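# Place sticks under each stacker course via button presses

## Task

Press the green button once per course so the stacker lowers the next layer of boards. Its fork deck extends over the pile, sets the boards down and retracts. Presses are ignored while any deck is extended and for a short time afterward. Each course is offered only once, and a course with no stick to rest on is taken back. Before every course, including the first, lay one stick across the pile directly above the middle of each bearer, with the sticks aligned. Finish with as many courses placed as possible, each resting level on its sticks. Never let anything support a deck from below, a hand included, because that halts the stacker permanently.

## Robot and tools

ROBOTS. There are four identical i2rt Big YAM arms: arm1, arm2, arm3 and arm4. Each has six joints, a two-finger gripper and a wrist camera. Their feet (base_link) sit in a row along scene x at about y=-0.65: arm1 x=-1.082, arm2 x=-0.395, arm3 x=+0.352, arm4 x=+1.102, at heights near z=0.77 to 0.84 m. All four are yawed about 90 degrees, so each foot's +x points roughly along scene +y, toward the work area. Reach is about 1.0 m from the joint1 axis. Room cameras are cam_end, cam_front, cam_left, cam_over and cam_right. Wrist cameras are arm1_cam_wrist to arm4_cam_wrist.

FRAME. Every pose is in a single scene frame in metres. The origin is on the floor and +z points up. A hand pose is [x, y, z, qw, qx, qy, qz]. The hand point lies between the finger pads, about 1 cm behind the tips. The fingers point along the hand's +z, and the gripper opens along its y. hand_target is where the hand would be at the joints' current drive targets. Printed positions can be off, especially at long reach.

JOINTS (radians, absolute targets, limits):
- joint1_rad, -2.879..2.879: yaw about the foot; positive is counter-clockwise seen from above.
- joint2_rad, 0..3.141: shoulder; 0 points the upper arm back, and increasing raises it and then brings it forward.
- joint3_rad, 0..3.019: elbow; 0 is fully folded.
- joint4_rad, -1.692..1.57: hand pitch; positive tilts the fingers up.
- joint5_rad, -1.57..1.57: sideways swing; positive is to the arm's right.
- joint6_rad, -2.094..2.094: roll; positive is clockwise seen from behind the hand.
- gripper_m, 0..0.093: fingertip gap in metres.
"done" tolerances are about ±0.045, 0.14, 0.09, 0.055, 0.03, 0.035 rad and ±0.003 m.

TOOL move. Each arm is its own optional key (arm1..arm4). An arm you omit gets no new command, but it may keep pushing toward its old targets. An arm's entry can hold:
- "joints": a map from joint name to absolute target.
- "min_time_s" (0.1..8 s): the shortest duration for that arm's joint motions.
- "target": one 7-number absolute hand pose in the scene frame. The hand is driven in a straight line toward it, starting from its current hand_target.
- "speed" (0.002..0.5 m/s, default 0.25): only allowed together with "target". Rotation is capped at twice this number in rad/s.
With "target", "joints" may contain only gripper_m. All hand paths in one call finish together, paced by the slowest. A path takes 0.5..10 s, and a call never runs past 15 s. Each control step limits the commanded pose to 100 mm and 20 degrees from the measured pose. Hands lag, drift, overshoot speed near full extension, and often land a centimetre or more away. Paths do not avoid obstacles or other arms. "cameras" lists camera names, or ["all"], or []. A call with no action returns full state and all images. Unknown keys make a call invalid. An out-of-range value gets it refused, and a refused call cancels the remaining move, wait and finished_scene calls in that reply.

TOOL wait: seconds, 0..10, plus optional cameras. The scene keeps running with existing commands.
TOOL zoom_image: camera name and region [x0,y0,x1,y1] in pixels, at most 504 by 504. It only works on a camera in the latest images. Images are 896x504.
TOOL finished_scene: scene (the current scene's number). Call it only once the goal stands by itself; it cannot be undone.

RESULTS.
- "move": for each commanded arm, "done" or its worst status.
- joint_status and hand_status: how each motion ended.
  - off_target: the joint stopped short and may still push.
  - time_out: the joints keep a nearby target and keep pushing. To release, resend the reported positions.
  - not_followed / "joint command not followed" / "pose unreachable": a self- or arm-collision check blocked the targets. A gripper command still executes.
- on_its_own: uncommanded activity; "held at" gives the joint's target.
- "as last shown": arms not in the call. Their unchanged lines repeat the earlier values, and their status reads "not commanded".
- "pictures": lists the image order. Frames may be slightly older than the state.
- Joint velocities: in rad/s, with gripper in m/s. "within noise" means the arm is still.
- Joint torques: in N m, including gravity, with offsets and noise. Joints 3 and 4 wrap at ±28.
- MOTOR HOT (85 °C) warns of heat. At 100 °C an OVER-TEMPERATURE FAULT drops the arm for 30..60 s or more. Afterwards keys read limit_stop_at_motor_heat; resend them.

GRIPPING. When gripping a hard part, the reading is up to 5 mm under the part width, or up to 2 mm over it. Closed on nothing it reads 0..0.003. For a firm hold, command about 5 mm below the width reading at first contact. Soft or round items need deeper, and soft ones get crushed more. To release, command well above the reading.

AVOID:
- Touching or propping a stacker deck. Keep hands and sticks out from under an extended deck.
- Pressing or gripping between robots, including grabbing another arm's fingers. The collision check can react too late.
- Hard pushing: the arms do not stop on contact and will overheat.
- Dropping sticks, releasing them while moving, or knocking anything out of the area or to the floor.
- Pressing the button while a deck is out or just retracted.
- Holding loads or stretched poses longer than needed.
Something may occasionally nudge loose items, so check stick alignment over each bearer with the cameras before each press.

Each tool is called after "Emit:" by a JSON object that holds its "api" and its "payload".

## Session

Scene 1 done. Start scene 2 with a look around.

Emit:
{"api": "move", "payload": {}}

Scene clock: 0.00 s.
Joint torques (N m): no reading
Heat: arm1: hottest joint3_rad 25 °C; arm2: hottest joint2_rad 26 °C; arm3: hottest joint3_rad 28 °C; arm4: hottest joint2_rad 24 °C.
Joint velocities: within noise
arm1.joint_positions: joint1_rad=-0.210 joint2_rad=+0.648 joint3_rad=+1.417 joint4_rad=-1.315 joint5_rad=+0.055 joint6_rad=-0.224 gripper_m=+0.09396
arm1.joint_status: not commanded
arm1.hand: x=-1.0388 y=-0.4221 z=+1.3926 quat_wxyz=(-0.415, +0.634, -0.600, -0.256) (m; scene frame)
arm1.hand_target: x=-1.0392 y=-0.4247 z=+1.4069 quat_wxyz=(-0.427, +0.628, -0.595, -0.264) (m; scene frame)
arm1.hand_status: not commanded
arm2.joint_positions: joint1_rad=-0.313 joint2_rad=+0.644 joint3_rad=+1.378 joint4_rad=-1.485 joint5_rad=-0.159 joint6_rad=+0.028 gripper_m=+0.09396
arm2.joint_status: not commanded
arm2.hand: x=-0.3341 y=-0.4308 z=+1.3277 quat_wxyz=(-0.281, +0.530, -0.744, -0.294) (m; scene frame)
arm2.hand_target: x=-0.3345 y=-0.4322 z=+1.3391 quat_wxyz=(-0.291, +0.527, -0.739, -0.301) (m; scene frame)
arm2.hand_status: not commanded
arm3.joint_positions: joint1_rad=-0.476 joint2_rad=+0.557 joint3_rad=+1.397 joint4_rad=-1.263 joint5_rad=-0.013 joint6_rad=-0.368 gripper_m=+0.09396
arm3.joint_status: not commanded
arm3.hand: x=+0.4512 y=-0.4812 z=+1.3446 quat_wxyz=(-0.510, +0.557, -0.623, -0.200) (m; scene frame)
arm3.hand_target: x=+0.4494 y=-0.4848 z=+1.3549 quat_wxyz=(-0.520, +0.553, -0.619, -0.203) (m; scene frame)
arm3.hand_status: not commanded
arm4.joint_positions: joint1_rad=-0.391 joint2_rad=+0.647 joint3_rad=+1.347 joint4_rad=-1.481 joint5_rad=+0.269 joint6_rad=-0.237 gripper_m=+0.09396
arm4.joint_status: not commanded
arm4.hand: x=+1.2297 y=-0.4609 z=+1.2869 quat_wxyz=(-0.398, +0.550, -0.732, -0.055) (m; scene frame)
arm4.hand_target: x=+1.2291 y=-0.4620 z=+1.2967 quat_wxyz=(-0.408, +0.546, -0.729, -0.061) (m; scene frame)
arm4.hand_status: not commanded
pictures: arm1_cam_wrist, arm2_cam_wrist, arm3_cam_wrist, arm4_cam_wrist, cam_end, cam_front, cam_left, cam_over, cam_right

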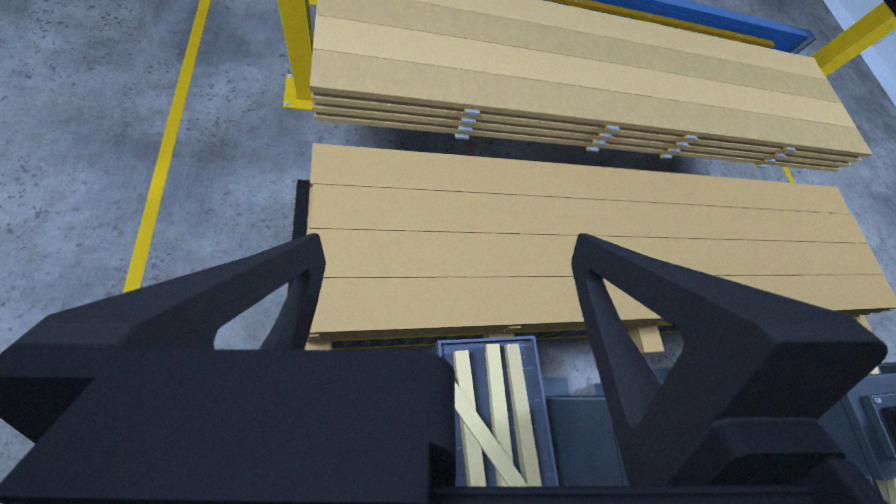

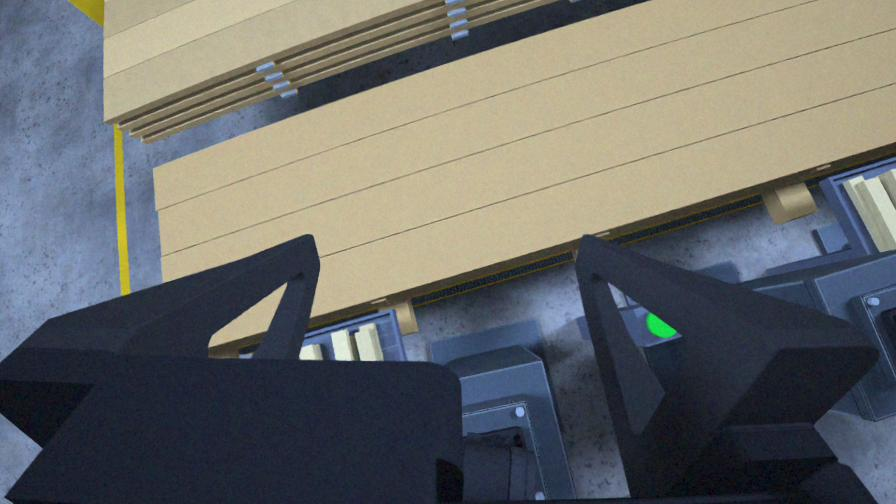

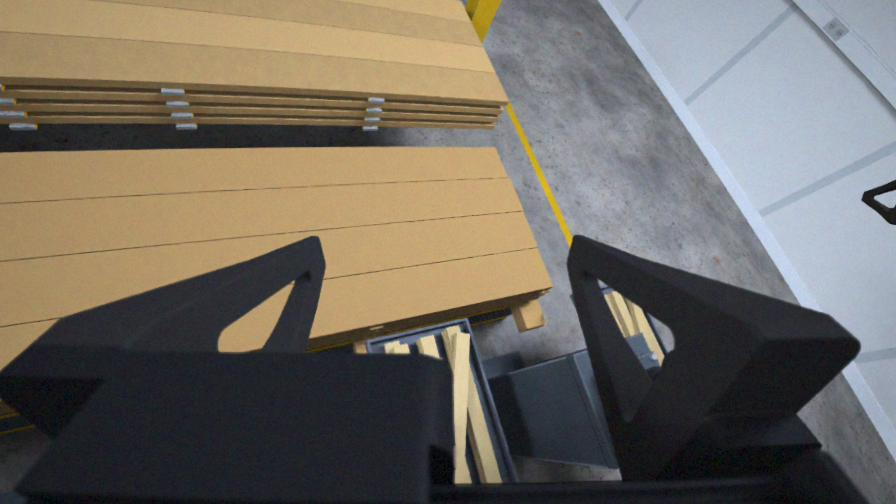

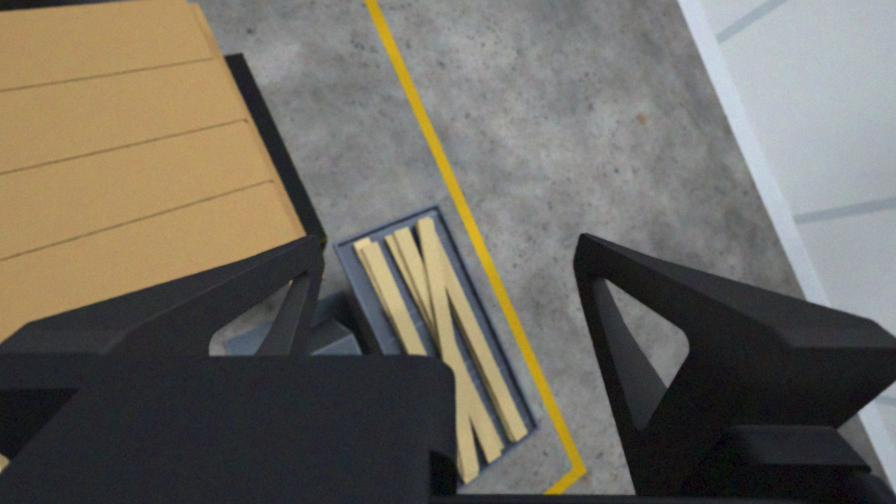

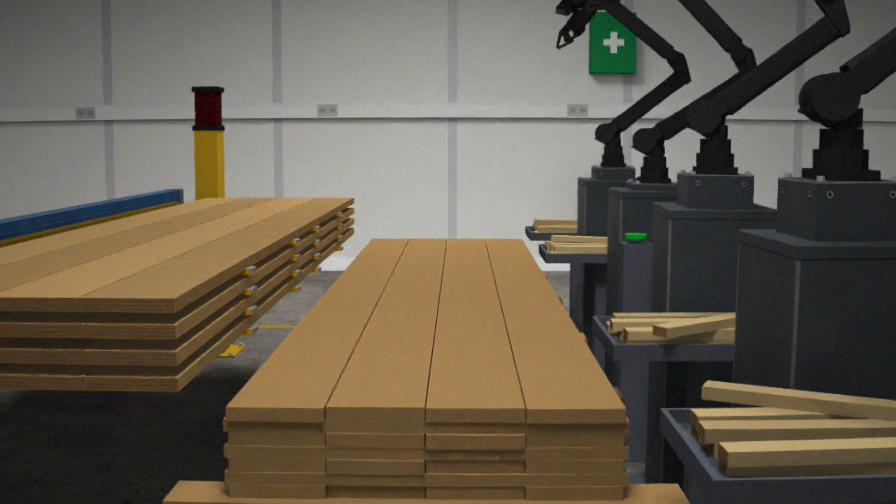

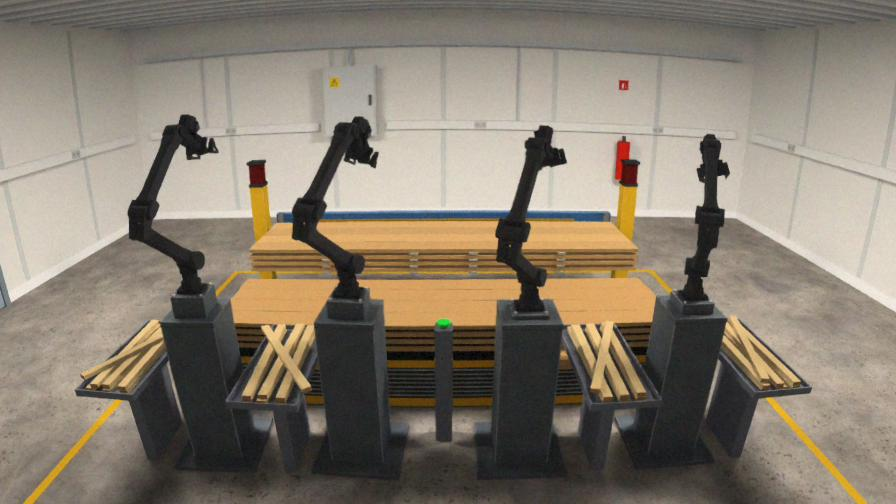

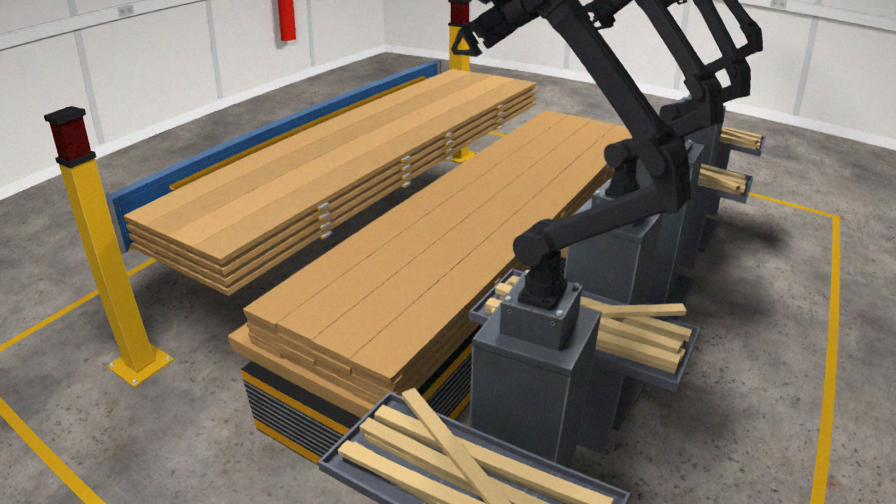

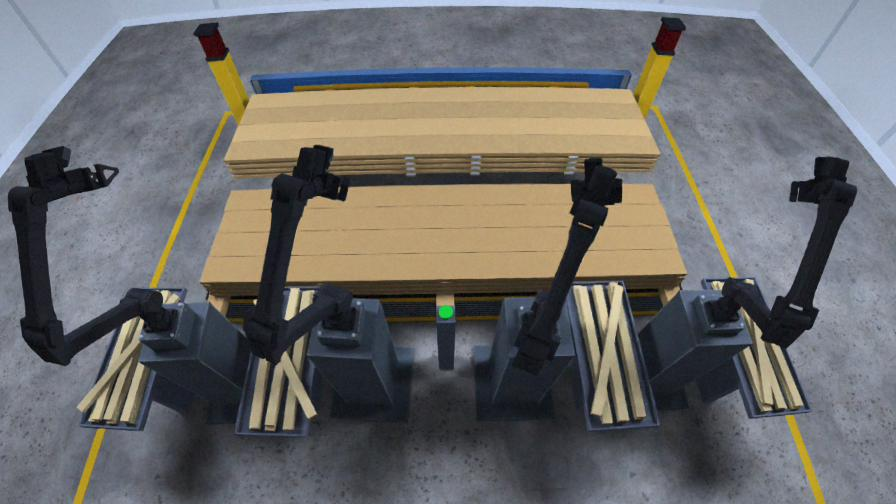

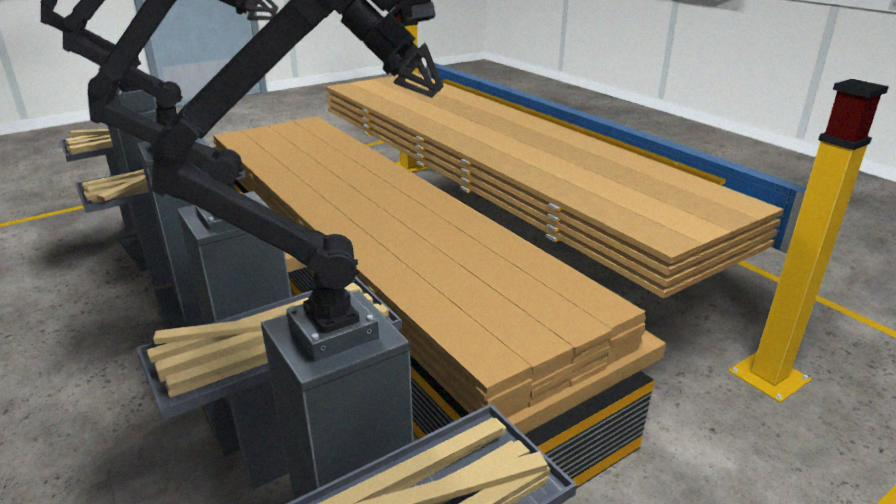

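Emit:
{"api": "zoom_image", "payload": {"camera": "cam_over", "region": [70, 270, 330, 450]}}

Emit:
{"api": "zoom_image", "payload": {"camera": "cam_over", "region": [560, 270, 820, 450]}}

Emit:
{"api": "zoom_image", "payload": {"camera": "cam_front", "region": [70, 300, 330, 420]}}

Emit:
{"api": "zoom_image", "payload": {"camera": "cam_front", "region": [560, 300, 820, 420]}}

Scaled by 1.938.

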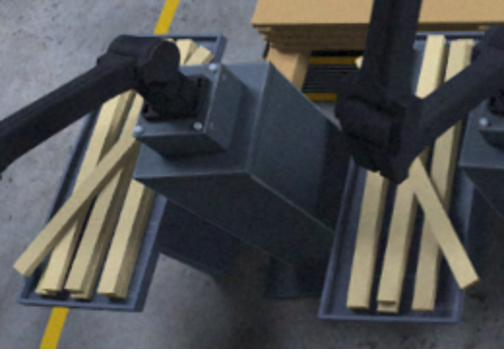

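Scaled by 1.938.

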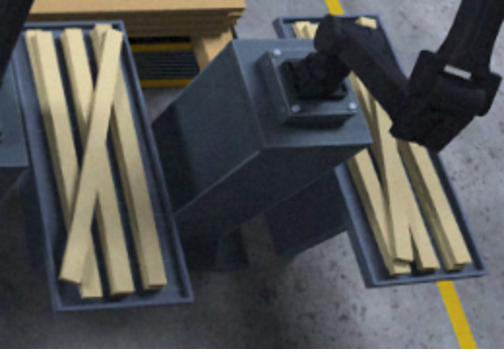

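Scaled by 1.938.

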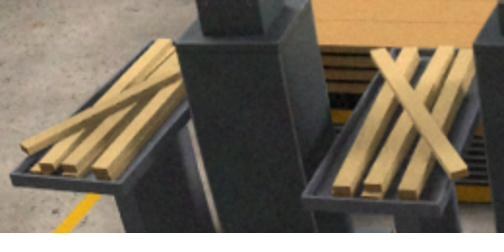

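Scaled by 1.938.

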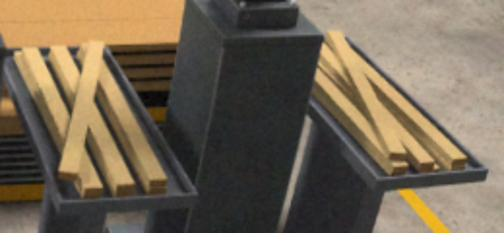

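Emit:
{"api": "move", "payload": {"arm1": {"joints": {"joint1_rad": 1.57, "joint2_rad": 1.575, "joint3_rad": 0.47, "joint4_rad": -0.48, "joint5_rad": 0.0, "joint6_rad": 1.642, "gripper_m": 0.064}, "min_time_s": 3.5}, "arm2": {"joints": {"joint1_rad": 1.692, "joint2_rad": 1.65, "joint3_rad": 0.652, "joint4_rad": -0.584, "joint5_rad": -0.007, "joint6_rad": 1.632, "gripper_m": 0.064}, "min_time_s": 3.5}, "arm3": {"joints": {"joint1_rad": -1.562, "joint2_rad": 1.611, "joint3_rad": 0.853, "joint4_rad": -0.848, "joint5_rad": -0.013, "joint6_rad": -1.58, "gripper_m": 0.064}, "min_time_s": 3.5}, "arm4": {"joints": {"joint1_rad": -1.601, "joint2_rad": 1.514, "joint3_rad": 0.661, "joint4_rad": -0.751, "joint5_rad": 0.0, "joint6_rad": -1.622, "gripper_m": 0.064}, "min_time_s": 3.5}, "cameras": ["arm1_cam_wrist", "arm2_cam_wrist", "arm3_cam_wrist", "arm4_cam_wrist"]}}

Scene clock: 55.70 s.
Joint torques (N m): arm1=[2.02 -4.48 3.08 0.7 0.1 0.11] | arm2=[1.14 -9.64 5.39 0.39 0.13 0.19] | arm3=[0.09 -8.35 5.89 0.68 -0.04 -0.11] | arm4=[-1.79 -8.53 6.17 0.39 -0.11 -0.07]
Heat: arm1: hottest joint3_rad 29 °C; arm2: hottest joint3_rad 31 °C; arm3: hottest joint3_rad 33 °C; arm4: hottest joint3_rad 26 °C.
move: arm1 done; arm2 done; arm3 done; arm4 done
Joint velocities: within noise
arm1.joint_positions: joint1_rad=+1.558 joint2_rad=+1.571 joint3_rad=+0.476 joint4_rad=-0.493 joint5_rad=+0.002 joint6_rad=+1.630 gripper_m=+0.06407
arm1.joint_status: all done
arm1.hand: x=-1.3422 y=-0.6839 z=+0.7657 quat_wxyz=(-0.006, +0.707, -0.707, +0.008) (m; scene frame)
arm1.hand_target: x=-1.3410 y=-0.6873 z=+0.7637 quat_wxyz=(-0.004, +0.707, -0.708, +0.007) (m; scene frame)
arm1.hand_status: not commanded
arm2.joint_positions: joint1_rad=+1.681 joint2_rad=+1.645 joint3_rad=+0.656 joint4_rad=-0.595 joint5_rad=-0.011 joint6_rad=+1.617 gripper_m=+0.06411
arm2.joint_status: all done
arm2.hand: x=-0.7191 y=-0.6631 z=+0.7657 quat_wxyz=(+0.000, +0.709, -0.705, +0.002) (m; scene frame)
arm2.hand_target: x=-0.7188 y=-0.6659 z=+0.7634 quat_wxyz=(+0.000, +0.708, -0.707, +0.000) (m; scene frame)
arm2.hand_status: not commanded
arm3.joint_positions: joint1_rad=-1.550 joint2_rad=+1.594 joint3_rad=+0.855 joint4_rad=-0.859 joint5_rad=-0.013 joint6_rad=-1.571 gripper_m=+0.06412
arm3.joint_status: all done
arm3.hand: x=+0.7259 y=-0.6607 z=+0.7738 quat_wxyz=(+0.000, +0.711, -0.703, -0.019) (m; scene frame)
arm3.hand_target: x=+0.7254 y=-0.6651 z=+0.7671 quat_wxyz=(+0.003, +0.710, -0.704, -0.022) (m; scene frame)
arm3.hand_status: not commanded
arm4.joint_positions: joint1_rad=-1.589 joint2_rad=+1.502 joint3_rad=+0.661 joint4_rad=-0.764 joint5_rad=+0.002 joint6_rad=-1.614 gripper_m=+0.06412
arm4.joint_status: all done
arm4.hand: x=+1.4112 y=-0.6620 z=+0.7809 quat_wxyz=(+0.011, +0.710, -0.705, -0.008) (m; scene frame)
arm4.hand_target: x=+1.4125 y=-0.6656 z=+0.7772 quat_wxyz=(+0.010, +0.708, -0.706, -0.008) (m; scene frame)
arm4.hand_status: not commanded
pictures: arm1_cam_wrist, arm2_cam_wrist, arm3_cam_wrist, arm4_cam_wrist

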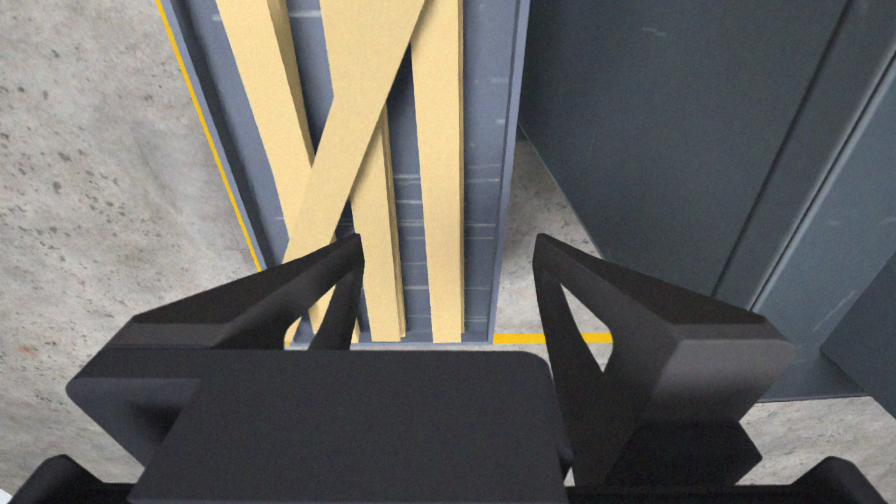

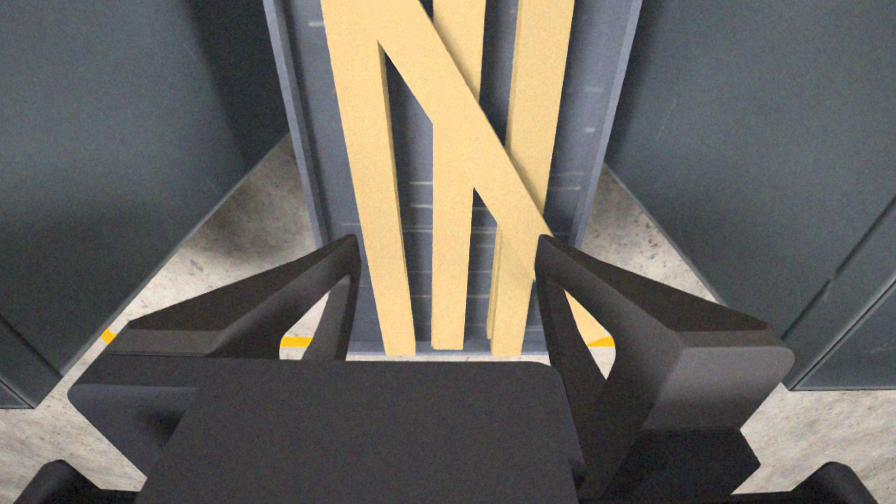

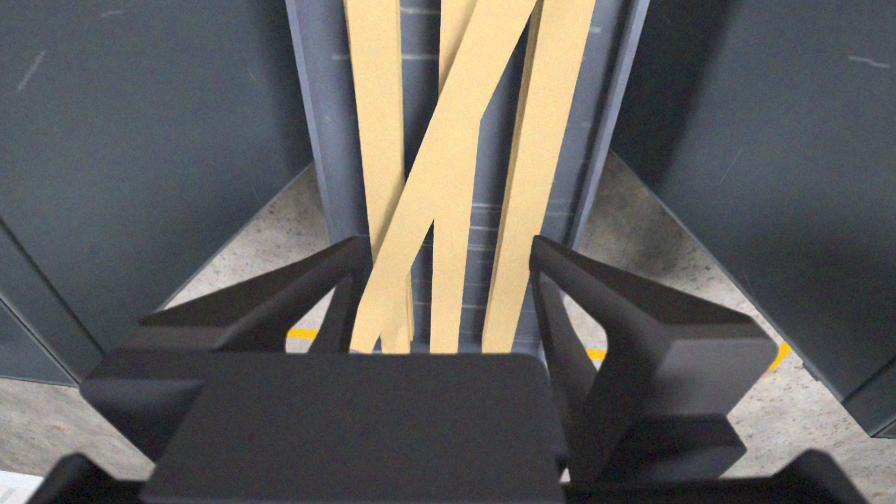

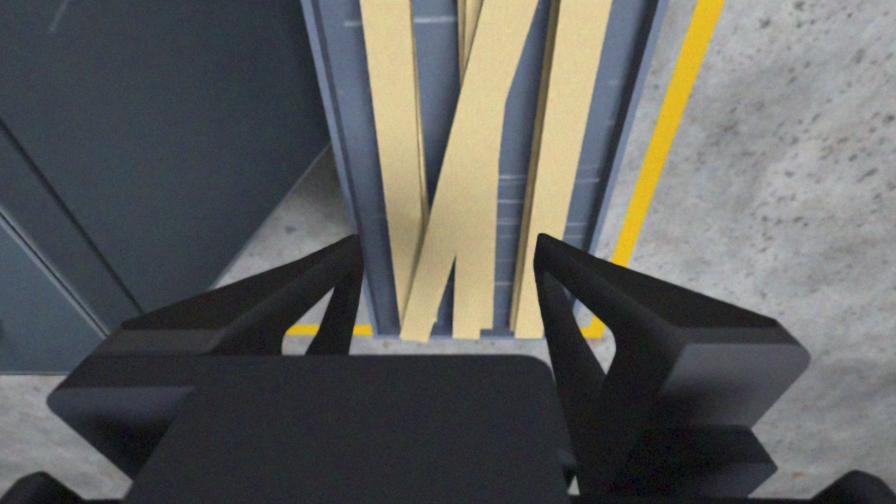

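Emit:
{"api": "move", "payload": {"arm1": {"target": [-1.414, -0.690, 0.65, 0, 0.5380, -0.8430, 0], "speed": 0.2}, "arm2": {"target": [-0.700, -0.690, 0.65, 0, 0.8767, -0.4810, 0], "speed": 0.2}, "arm3": {"target": [0.724, -0.690, 0.65, 0, 0.5493, -0.8356, 0], "speed": 0.2}, "arm4": {"target": [1.431, -0.690, 0.65, 0, 0.6251, -0.7806, 0], "speed": 0.2}, "cameras": ["arm1_cam_wrist", "arm2_cam_wrist", "arm3_cam_wrist", "arm4_cam_wrist"]}}

Scene clock: 266.50 s.
Joint torques (N m): arm1=[1.67 -7.53 2.69 0.68 0.3 0.13] | arm2=[1.44 -10.75 1.66 0.43 0.05 -0.09] | arm3=[-0.03 -9.17 3.47 0.8 0.06 0.07] | arm4=[-1.9 -10.58 4.45 0.43 -0.11 0.11]
Heat: arm1: hottest joint3_rad 26 °C; arm2: hottest joint3_rad 27 °C; arm3: hottest joint3_rad 31 °C; arm4: hottest joint3_rad 25 °C.
move: arm1 off_target; arm2 done; arm3 off_target; arm4 off_target
Joint velocities: within noise
arm1.joint_positions: joint1_rad=+1.558 joint2_rad=+2.064 joint3_rad=+0.662 joint4_rad=-0.194 joint5_rad=+0.003 joint6_rad=+2.057 gripper_m=+0.06407
arm1.joint_status: not commanded
arm1.hand: x=-1.4004 y=-0.6880 z=+0.6514 quat_wxyz=(-0.010, +0.541, -0.841, +0.008) (m; scene frame)
arm1.hand_target: x=-1.4138 y=-0.6900 z=+0.6504 quat_wxyz=(+0.000, +0.538, -0.843, +0.000) (m; scene frame)
arm1.hand_status: off_target (0.014 m and 1.6 deg from the pose sent, 0.136 m and 24.9 deg at the start)
arm2.joint_positions: joint1_rad=+1.763 joint2_rad=+1.998 joint3_rad=+0.613 joint4_rad=-0.194 joint5_rad=-0.009 joint6_rad=+1.167 gripper_m=+0.06411
arm2.joint_status: not commanded
arm2.hand: x=-0.7032 y=-0.6865 z=+0.6530 quat_wxyz=(+0.001, +0.870, -0.494, +0.000) (m; scene frame)
arm2.hand_target: x=-0.6998 y=-0.6899 z=+0.6500 quat_wxyz=(+0.000, +0.877, -0.481, +0.000) (m; scene frame)
arm2.hand_status: done (0.006 m and 1.7 deg from the pose sent, 0.120 m and 32.1 deg at the start)
arm3.joint_positions: joint1_rad=-1.606 joint2_rad=+1.861 joint3_rad=+0.776 joint4_rad=-0.470 joint5_rad=+0.010 joint6_rad=-1.231 gripper_m=+0.06412
arm3.joint_status: not commanded
arm3.hand: x=+0.7292 y=-0.6844 z=+0.6593 quat_wxyz=(-0.007, +0.559, -0.829, +0.004) (m; scene frame)
arm3.hand_target: x=+0.7240 y=-0.6899 z=+0.6504 quat_wxyz=(+0.000, +0.549, -0.836, +0.000) (m; scene frame)
arm3.hand_status: off_target (0.012 m and 1.6 deg from the pose sent, 0.127 m and 24.1 deg at the start)
arm4.joint_positions: joint1_rad=-1.659 joint2_rad=+1.909 joint3_rad=+0.644 joint4_rad=-0.329 joint5_rad=-0.001 joint6_rad=-1.478 gripper_m=+0.06412
arm4.joint_status: not commanded
arm4.hand: x=+1.4219 y=-0.6849 z=+0.6535 quat_wxyz=(+0.006, +0.634, -0.774, -0.004) (m; scene frame)
arm4.hand_target: x=+1.4308 y=-0.6900 z=+0.6503 quat_wxyz=(+0.000, +0.625, -0.781, +0.000) (m; scene frame)
arm4.hand_status: off_target (0.011 m and 1.5 deg from the pose sent, 0.135 m and 13.1 deg at the start)
pictures: arm1_cam_wrist, arm2_cam_wrist, arm3_cam_wrist, arm4_cam_wrist

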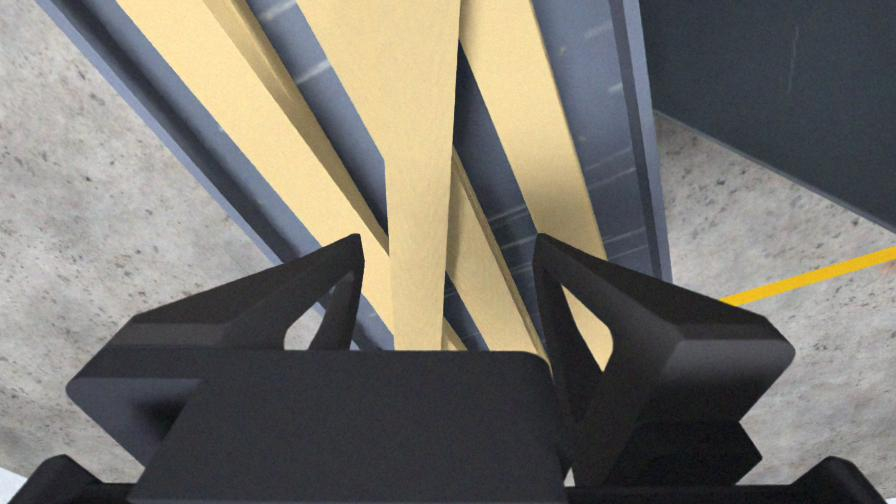

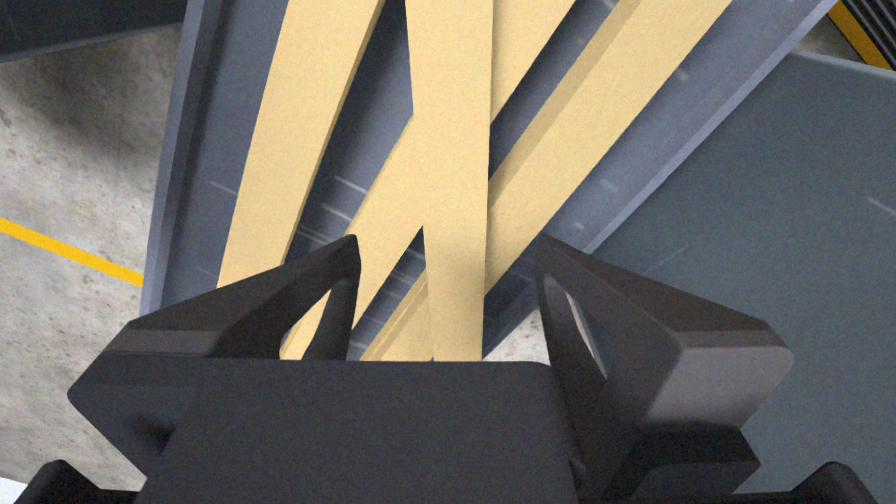

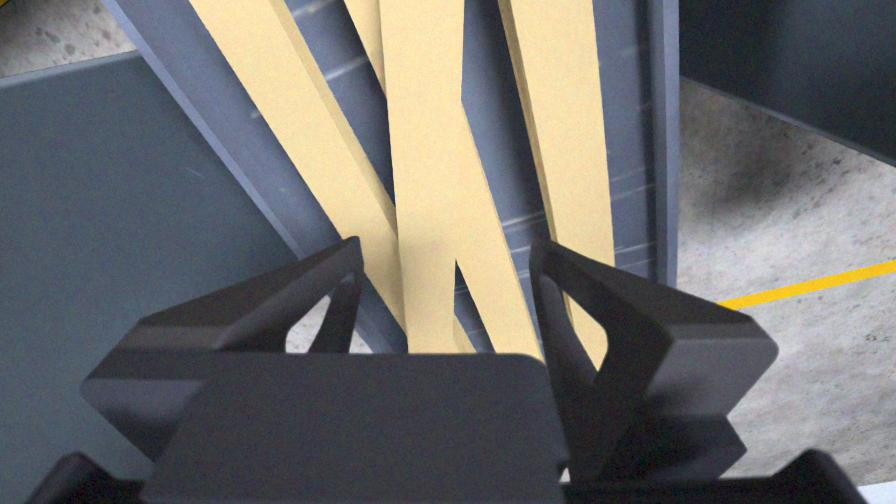

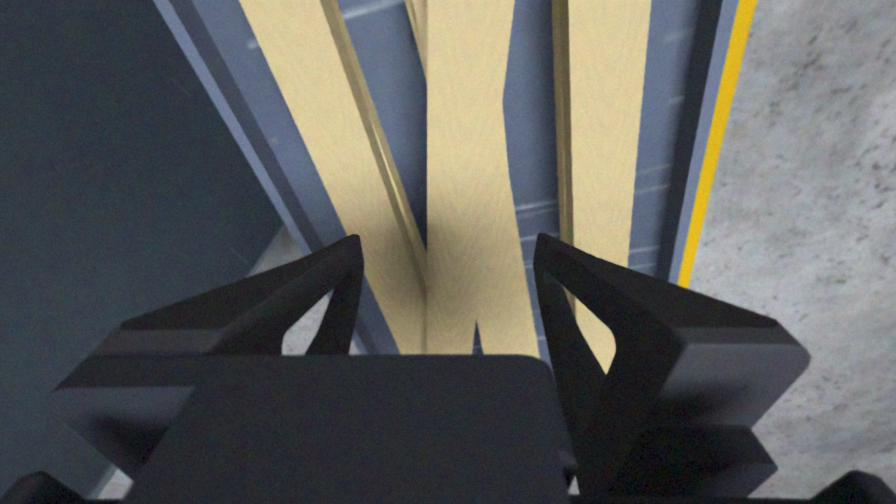

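Emit:
{"api": "move", "payload": {"arm1": {"target": [-1.424, -0.684, 0.547, 0, 0.5380, -0.8430, 0], "speed": 0.12}, "arm2": {"target": [-0.6965, -0.688, 0.557, 0, 0.8720, -0.4895, 0], "speed": 0.12}, "arm3": {"target": [0.710, -0.684, 0.560, 0, 0.5493, -0.8356, 0], "speed": 0.12}, "arm4": {"target": [1.436, -0.690, 0.545, 0, 0.6251, -0.7806, 0], "speed": 0.12}, "cameras": ["arm1_cam_wrist", "arm2_cam_wrist", "arm3_cam_wrist", "arm4_cam_wrist"]}}

Scene clock: 300.27 s.
Joint torques (N m): arm1=[0.32 -9.52 0.55 0.75 0.3 -0.07] | arm2=[1.2 -12.04 0.12 0.43 0.05 0.07] | arm3=[0.79 -9.88 1.98 0.8 0.06 0.07] | arm4=[-1.55 -12.34 1.5 0.43 -0.11 0.11]
Heat: arm1: hottest joint3_rad 26 °C; arm2: hottest joint3_rad 27 °C; arm3: hottest joint3_rad 29 °C; arm4: hottest joint2_rad 24 °C.
move: arm1 done; arm2 done; arm3 done; arm4 done
Joint velocities: within noise
arm1.joint_positions: joint1_rad=+1.557 joint2_rad=+2.405 joint3_rad=+0.810 joint4_rad=+0.005 joint5_rad=+0.003 joint6_rad=+2.057 gripper_m=+0.06407
arm1.joint_status: not commanded
arm1.hand: x=-1.4159 y=-0.6889 z=+0.5487 quat_wxyz=(-0.008, +0.540, -0.842, +0.006) (m; scene frame)
arm1.hand_target: x=-1.4238 y=-0.6840 z=+0.5471 quat_wxyz=(+0.000, +0.538, -0.843, +0.000) (m; scene frame)
arm1.hand_status: done (0.010 m and 1.1 deg from the pose sent, 0.107 m and 1.6 deg at the start)
arm2.joint_positions: joint1_rad=+1.763 joint2_rad=+2.327 joint3_rad=+0.683 joint4_rad=+0.055 joint5_rad=-0.009 joint6_rad=+1.166 gripper_m=+0.06411
arm2.joint_status: not commanded
arm2.hand: x=-0.6936 y=-0.6844 z=+0.5597 quat_wxyz=(-0.002, +0.870, -0.494, +0.004) (m; scene frame)
arm2.hand_target: x=-0.6964 y=-0.6880 z=+0.5571 quat_wxyz=(+0.000, +0.872, -0.490, +0.000) (m; scene frame)
arm2.hand_status: done (0.005 m and 0.7 deg from the pose sent, 0.096 m and 0.6 deg at the start)
arm3.joint_positions: joint1_rad=-1.606 joint2_rad=+2.121 joint3_rad=+0.761 joint4_rad=-0.206 joint5_rad=+0.010 joint6_rad=-1.220 gripper_m=+0.06412
arm3.joint_status: not commanded
arm3.hand: x=+0.7106 y=-0.6824 z=+0.5673 quat_wxyz=(-0.003, +0.555, -0.832, +0.000) (m; scene frame)
arm3.hand_target: x=+0.7099 y=-0.6840 z=+0.5601 quat_wxyz=(+0.000, +0.549, -0.836, +0.000) (m; scene frame)
arm3.hand_status: done (0.008 m and 0.8 deg from the pose sent, 0.101 m and 1.6 deg at the start)
arm4.joint_positions: joint1_rad=-1.659 joint2_rad=+2.260 joint3_rad=+0.745 joint4_rad=-0.067 joint5_rad=-0.001 joint6_rad=-1.475 gripper_m=+0.06412
arm4.joint_status: not commanded
arm4.hand: x=+1.4351 y=-0.6866 z=+0.5506 quat_wxyz=(+0.002, +0.632, -0.775, +0.000) (m; scene frame)
arm4.hand_target: x=+1.4357 y=-0.6899 z=+0.5451 quat_wxyz=(+0.000, +0.625, -0.781, +0.000) (m; scene frame)
arm4.hand_status: done (0.007 m and 1.1 deg from the pose sent, 0.110 m and 1.5 deg at the start)
pictures: arm1_cam_wrist, arm2_cam_wrist, arm3_cam_wrist, arm4_cam_wrist

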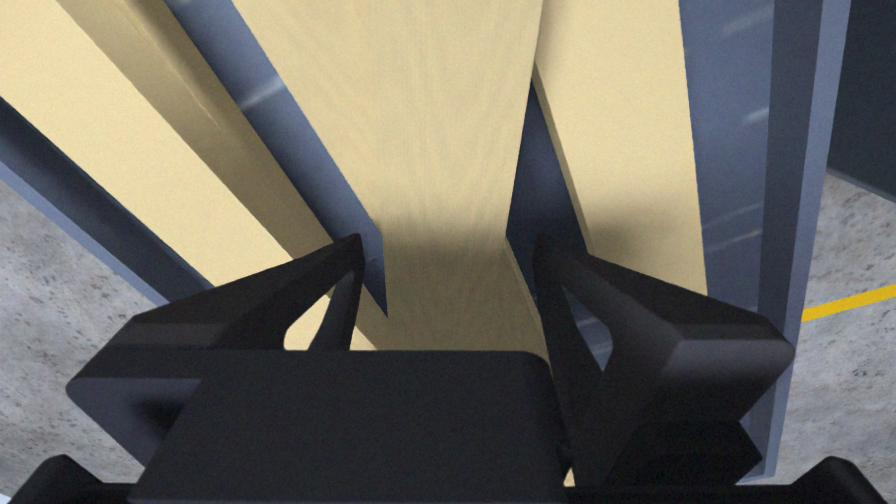

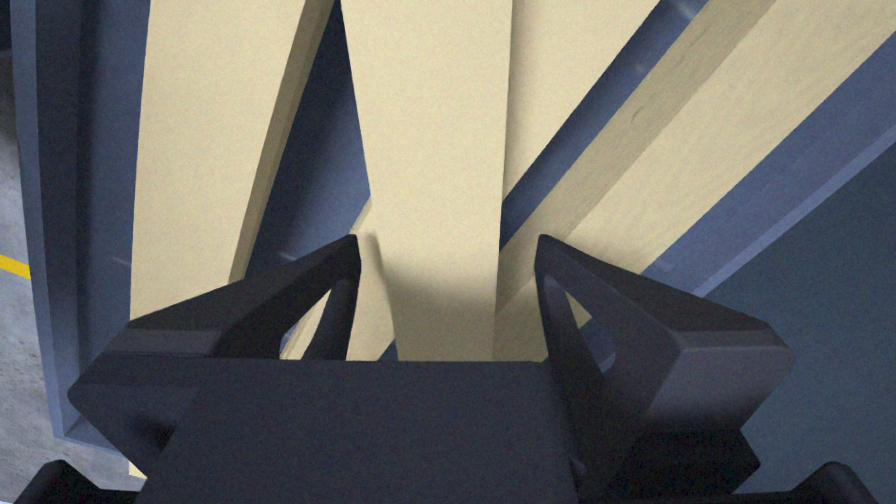

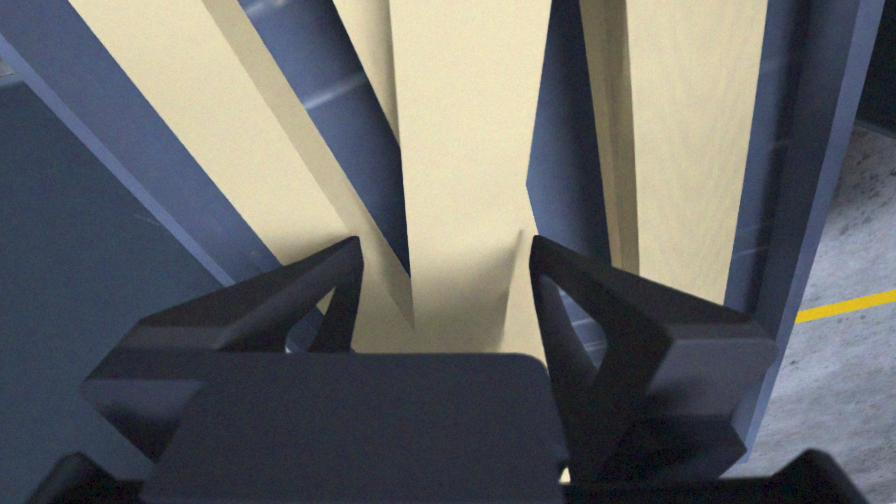

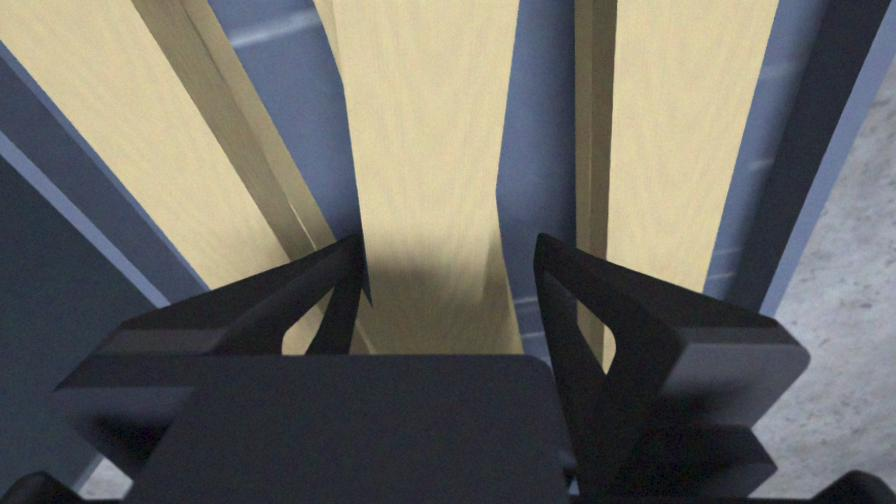

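Emit:
{"api": "move", "payload": {"arm1": {"target": [-1.424, -0.684, 0.544, 0, 0.5380, -0.8430, 0], "speed": 0.08}, "arm2": {"target": [-0.6985, -0.689, 0.550, 0, 0.8720, -0.4895, 0], "speed": 0.08}, "arm3": {"target": [0.714, -0.686, 0.550, 0, 0.5493, -0.8356, 0], "speed": 0.08}, "arm4": {"target": [1.429, -0.690, 0.545, 0, 0.6251, -0.7806, 0], "speed": 0.08}, "cameras": []}}

Emit:
{"api": "move", "payload": {"arm1": {"joints": {"gripper_m": 0.031}}, "arm2": {"joints": {"gripper_m": 0.031}}, "arm3": {"joints": {"gripper_m": 0.031}}, "arm4": {"joints": {"gripper_m": 0.031}}, "cameras": ["arm1_cam_wrist", "arm2_cam_wrist", "arm3_cam_wrist", "arm4_cam_wrist"]}}

Scene clock: 323.73 s.
Joint torques (N m): arm1=[0.03 -9.11 0.53 0.76 0.29 -0.07] | arm2=[1.38 -11.93 0.1 0.44 0.05 0.09] | arm3=[0.38 -9.88 2.28 0.77 0.07 0.02] | arm4=[-1.85 -12.4 0.57 0.43 -0.11 0.09]
Heat: arm1: hottest joint2_rad 26 °C; arm2: hottest joint2_rad 26 °C; arm3: hottest joint3_rad 29 °C; arm4: hottest joint2_rad 24 °C.
move: arm1 done; arm2 done; arm3 done; arm4 done
Joint velocities: within noise
arm1.joint_positions: joint1_rad=+1.557 joint2_rad=+2.411 joint3_rad=+0.817 joint4_rad=+0.011 joint5_rad=+0.003 joint6_rad=+2.057 gripper_m=+0.06407
arm1.joint_status: not commanded
arm1.hand: x=-1.4189 y=-0.6891 z=+0.5468 quat_wxyz=(-0.005, +0.540, -0.842, +0.004) (m; scene frame)
arm1.hand_target: x=-1.4238 y=-0.6840 z=+0.5441 quat_wxyz=(+0.000, +0.538, -0.843, +0.000) (m; scene frame)
arm1.hand_status: done (0.008 m and 0.8 deg from the pose sent, 0.010 m and 1.1 deg at the start)
arm2.joint_positions: joint1_rad=+1.763 joint2_rad=+2.347 joint3_rad=+0.698 joint4_rad=+0.062 joint5_rad=-0.009 joint6_rad=+1.166 gripper_m=+0.06411
arm2.joint_status: not commanded
arm2.hand: x=-0.6968 y=-0.6848 z=+0.5536 quat_wxyz=(-0.001, +0.870, -0.493, +0.003) (m; scene frame)
arm2.hand_target: x=-0.6985 y=-0.6890 z=+0.5501 quat_wxyz=(+0.000, +0.872, -0.489, +0.000) (m; scene frame)
arm2.hand_status: done (0.006 m and 0.6 deg from the pose sent, 0.012 m and 0.7 deg at the start)
arm3.joint_positions: joint1_rad=-1.606 joint2_rad=+2.152 joint3_rad=+0.774 joint4_rad=-0.192 joint5_rad=+0.010 joint6_rad=-1.220 gripper_m=+0.06412
arm3.joint_status: not commanded
arm3.hand: x=+0.7117 y=-0.6823 z=+0.5579 quat_wxyz=(-0.001, +0.555, -0.832, -0.001) (m; scene frame)
arm3.hand_target: x=+0.7139 y=-0.6860 z=+0.5503 quat_wxyz=(+0.000, +0.549, -0.836, +0.000) (m; scene frame)
arm3.hand_status: done (0.009 m and 0.7 deg from the pose sent, 0.018 m and 0.8 deg at the start)
arm4.joint_positions: joint1_rad=-1.659 joint2_rad=+2.260 joint3_rad=+0.738 joint4_rad=-0.050 joint5_rad=-0.001 joint6_rad=-1.475 gripper_m=+0.06412
arm4.joint_status: not commanded
arm4.hand: x=+1.4347 y=-0.6866 z=+0.5505 quat_wxyz=(-0.002, +0.632, -0.775, +0.003) (m; scene frame)
arm4.hand_target: x=+1.4288 y=-0.6898 z=+0.5452 quat_wxyz=(+0.000, +0.625, -0.781, +0.000) (m; scene frame)
arm4.hand_status: done (0.009 m and 1.1 deg from the pose sent, 0.009 m and 1.1 deg at the start)
pictures: none
No camera images: "cameras" was empty.

Scene clock: 324.37 s.
Joint torques (N m): arm1=[0.38 -9.29 0.43 0.75 0.27 -0.06] | arm2=[1.38 -11.93 0.1 0.46 0.05 0.09] | arm3=[0.38 -9.88 2.18 0.72 0.03 0.02] | arm4=[-1.85 -12.4 0.65 0.46 -0.1 0.08]
Heat: arm1: hottest joint2_rad 26 °C; arm2: hottest joint2_rad 26 °C; arm3: hottest joint3_rad 29 °C; arm4: hottest joint2_rad 24 °C.
move: arm1 off_target; arm2 off_target; arm3 off_target; arm4 off_target
Joint velocities: within noise
arm1.joint_positions: joint1_rad=+1.556 joint2_rad=+2.411 joint3_rad=+0.817 joint4_rad=+0.011 joint5_rad=+0.004 joint6_rad=+2.055 gripper_m=+0.03704
arm1.joint_status: gripper_m off_target (ended at +0.03707, target +0.03100)
arm1.hand: x=-1.4188 y=-0.6889 z=+0.5467 quat_wxyz=(-0.005, +0.541, -0.841, +0.004) (m; scene frame)
arm1.hand_target: x=-1.4238 y=-0.6840 z=+0.5441 quat_wxyz=(+0.000, +0.538, -0.843, +0.000) (m; scene frame)
arm1.hand_status: not commanded
arm2.joint_positions: joint1_rad=+1.763 joint2_rad=+2.347 joint3_rad=+0.698 joint4_rad=+0.062 joint5_rad=-0.009 joint6_rad=+1.167 gripper_m=+0.03884
arm2.joint_status: gripper_m off_target (ended at +0.03887, target +0.03100)
arm2.hand: x=-0.6968 y=-0.6848 z=+0.5536 quat_wxyz=(-0.001, +0.870, -0.494, +0.003) (m; scene frame)
arm2.hand_target: x=-0.6985 y=-0.6889 z=+0.5501 quat_wxyz=(+0.000, +0.872, -0.490, +0.000) (m; scene frame)
arm2.hand_status: not commanded
arm3.joint_positions: joint1_rad=-1.606 joint2_rad=+2.152 joint3_rad=+0.776 joint4_rad=-0.190 joint5_rad=+0.011 joint6_rad=-1.220 gripper_m=+0.03700
arm3.joint_status: gripper_m off_target (ended at +0.03703, target +0.03100)
arm3.hand: x=+0.7131 y=-0.6825 z=+0.5580 quat_wxyz=(-0.002, +0.555, -0.832, +0.001) (m; scene frame)
arm3.hand_target: x=+0.7138 y=-0.6860 z=+0.5502 quat_wxyz=(+0.000, +0.549, -0.836, +0.000) (m; scene frame)
arm3.hand_status: not commanded
arm4.joint_positions: joint1_rad=-1.659 joint2_rad=+2.260 joint3_rad=+0.736 joint4_rad=-0.050 joint5_rad=-0.001 joint6_rad=-1.473 gripper_m=+0.03726
arm4.joint_status: gripper_m off_target (ended at +0.03729, target +0.03100)
arm4.hand: x=+1.4339 y=-0.6864 z=+0.5504 quat_wxyz=(-0.001, +0.632, -0.775, +0.003) (m; scene frame)
arm4.hand_target: x=+1.4288 y=-0.6898 z=+0.5452 quat_wxyz=(+0.000, +0.625, -0.780, +0.000) (m; scene frame)
arm4.hand_status: not commanded
pictures: arm1_cam_wrist, arm2_cam_wrist, arm3_cam_wrist, arm4_cam_wrist

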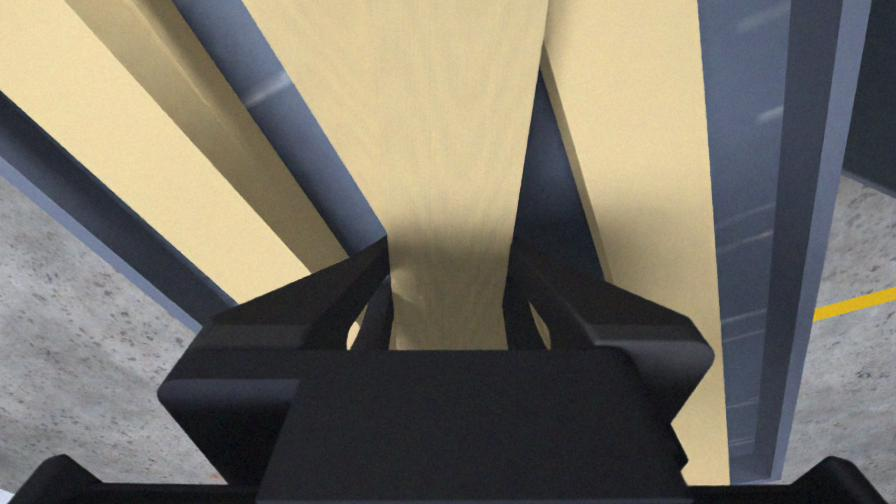

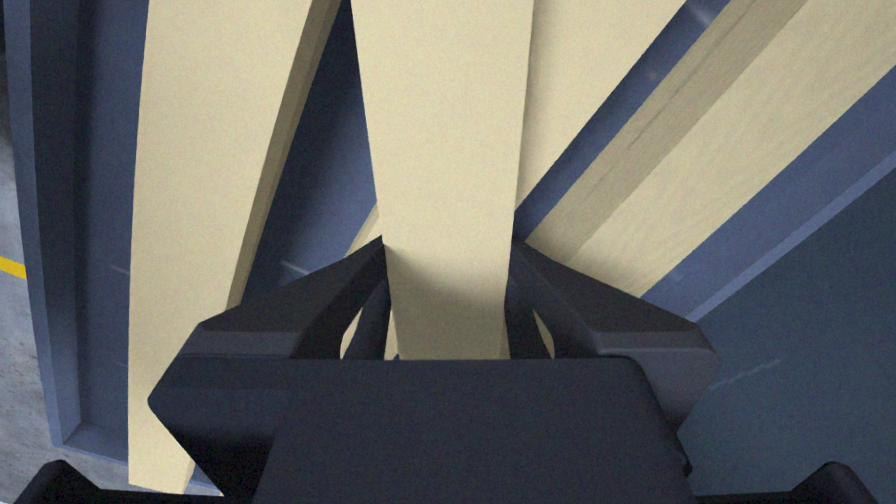

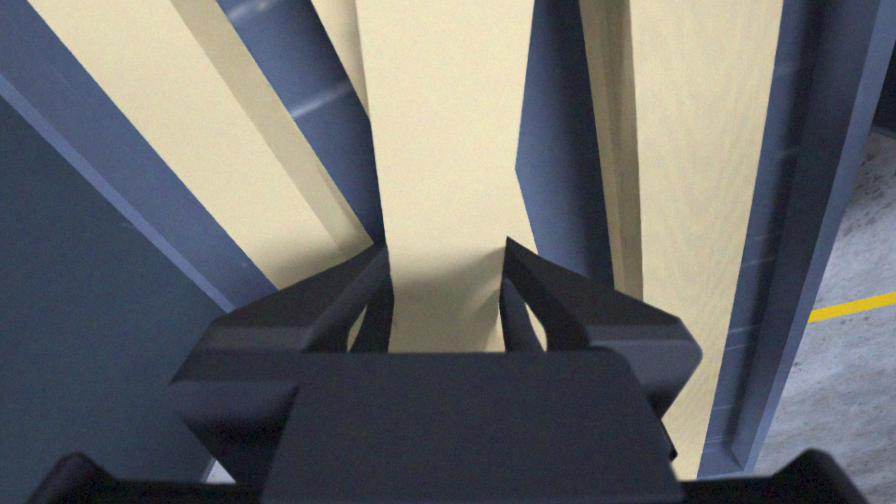

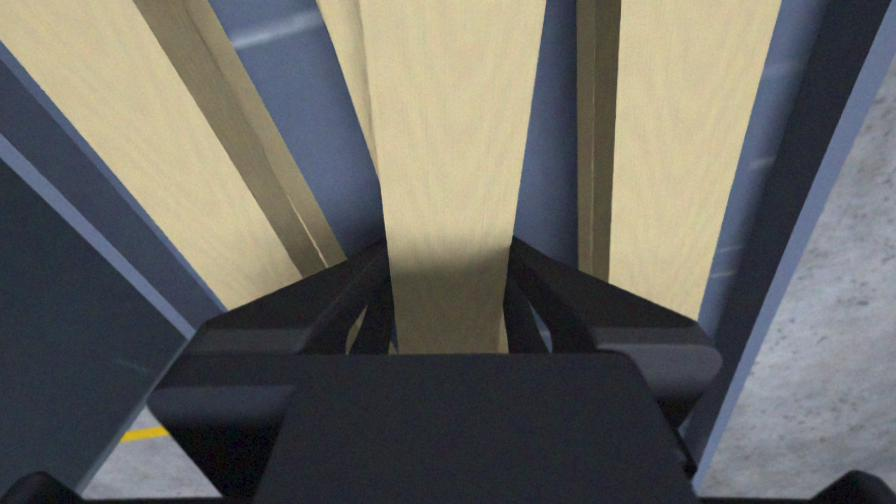

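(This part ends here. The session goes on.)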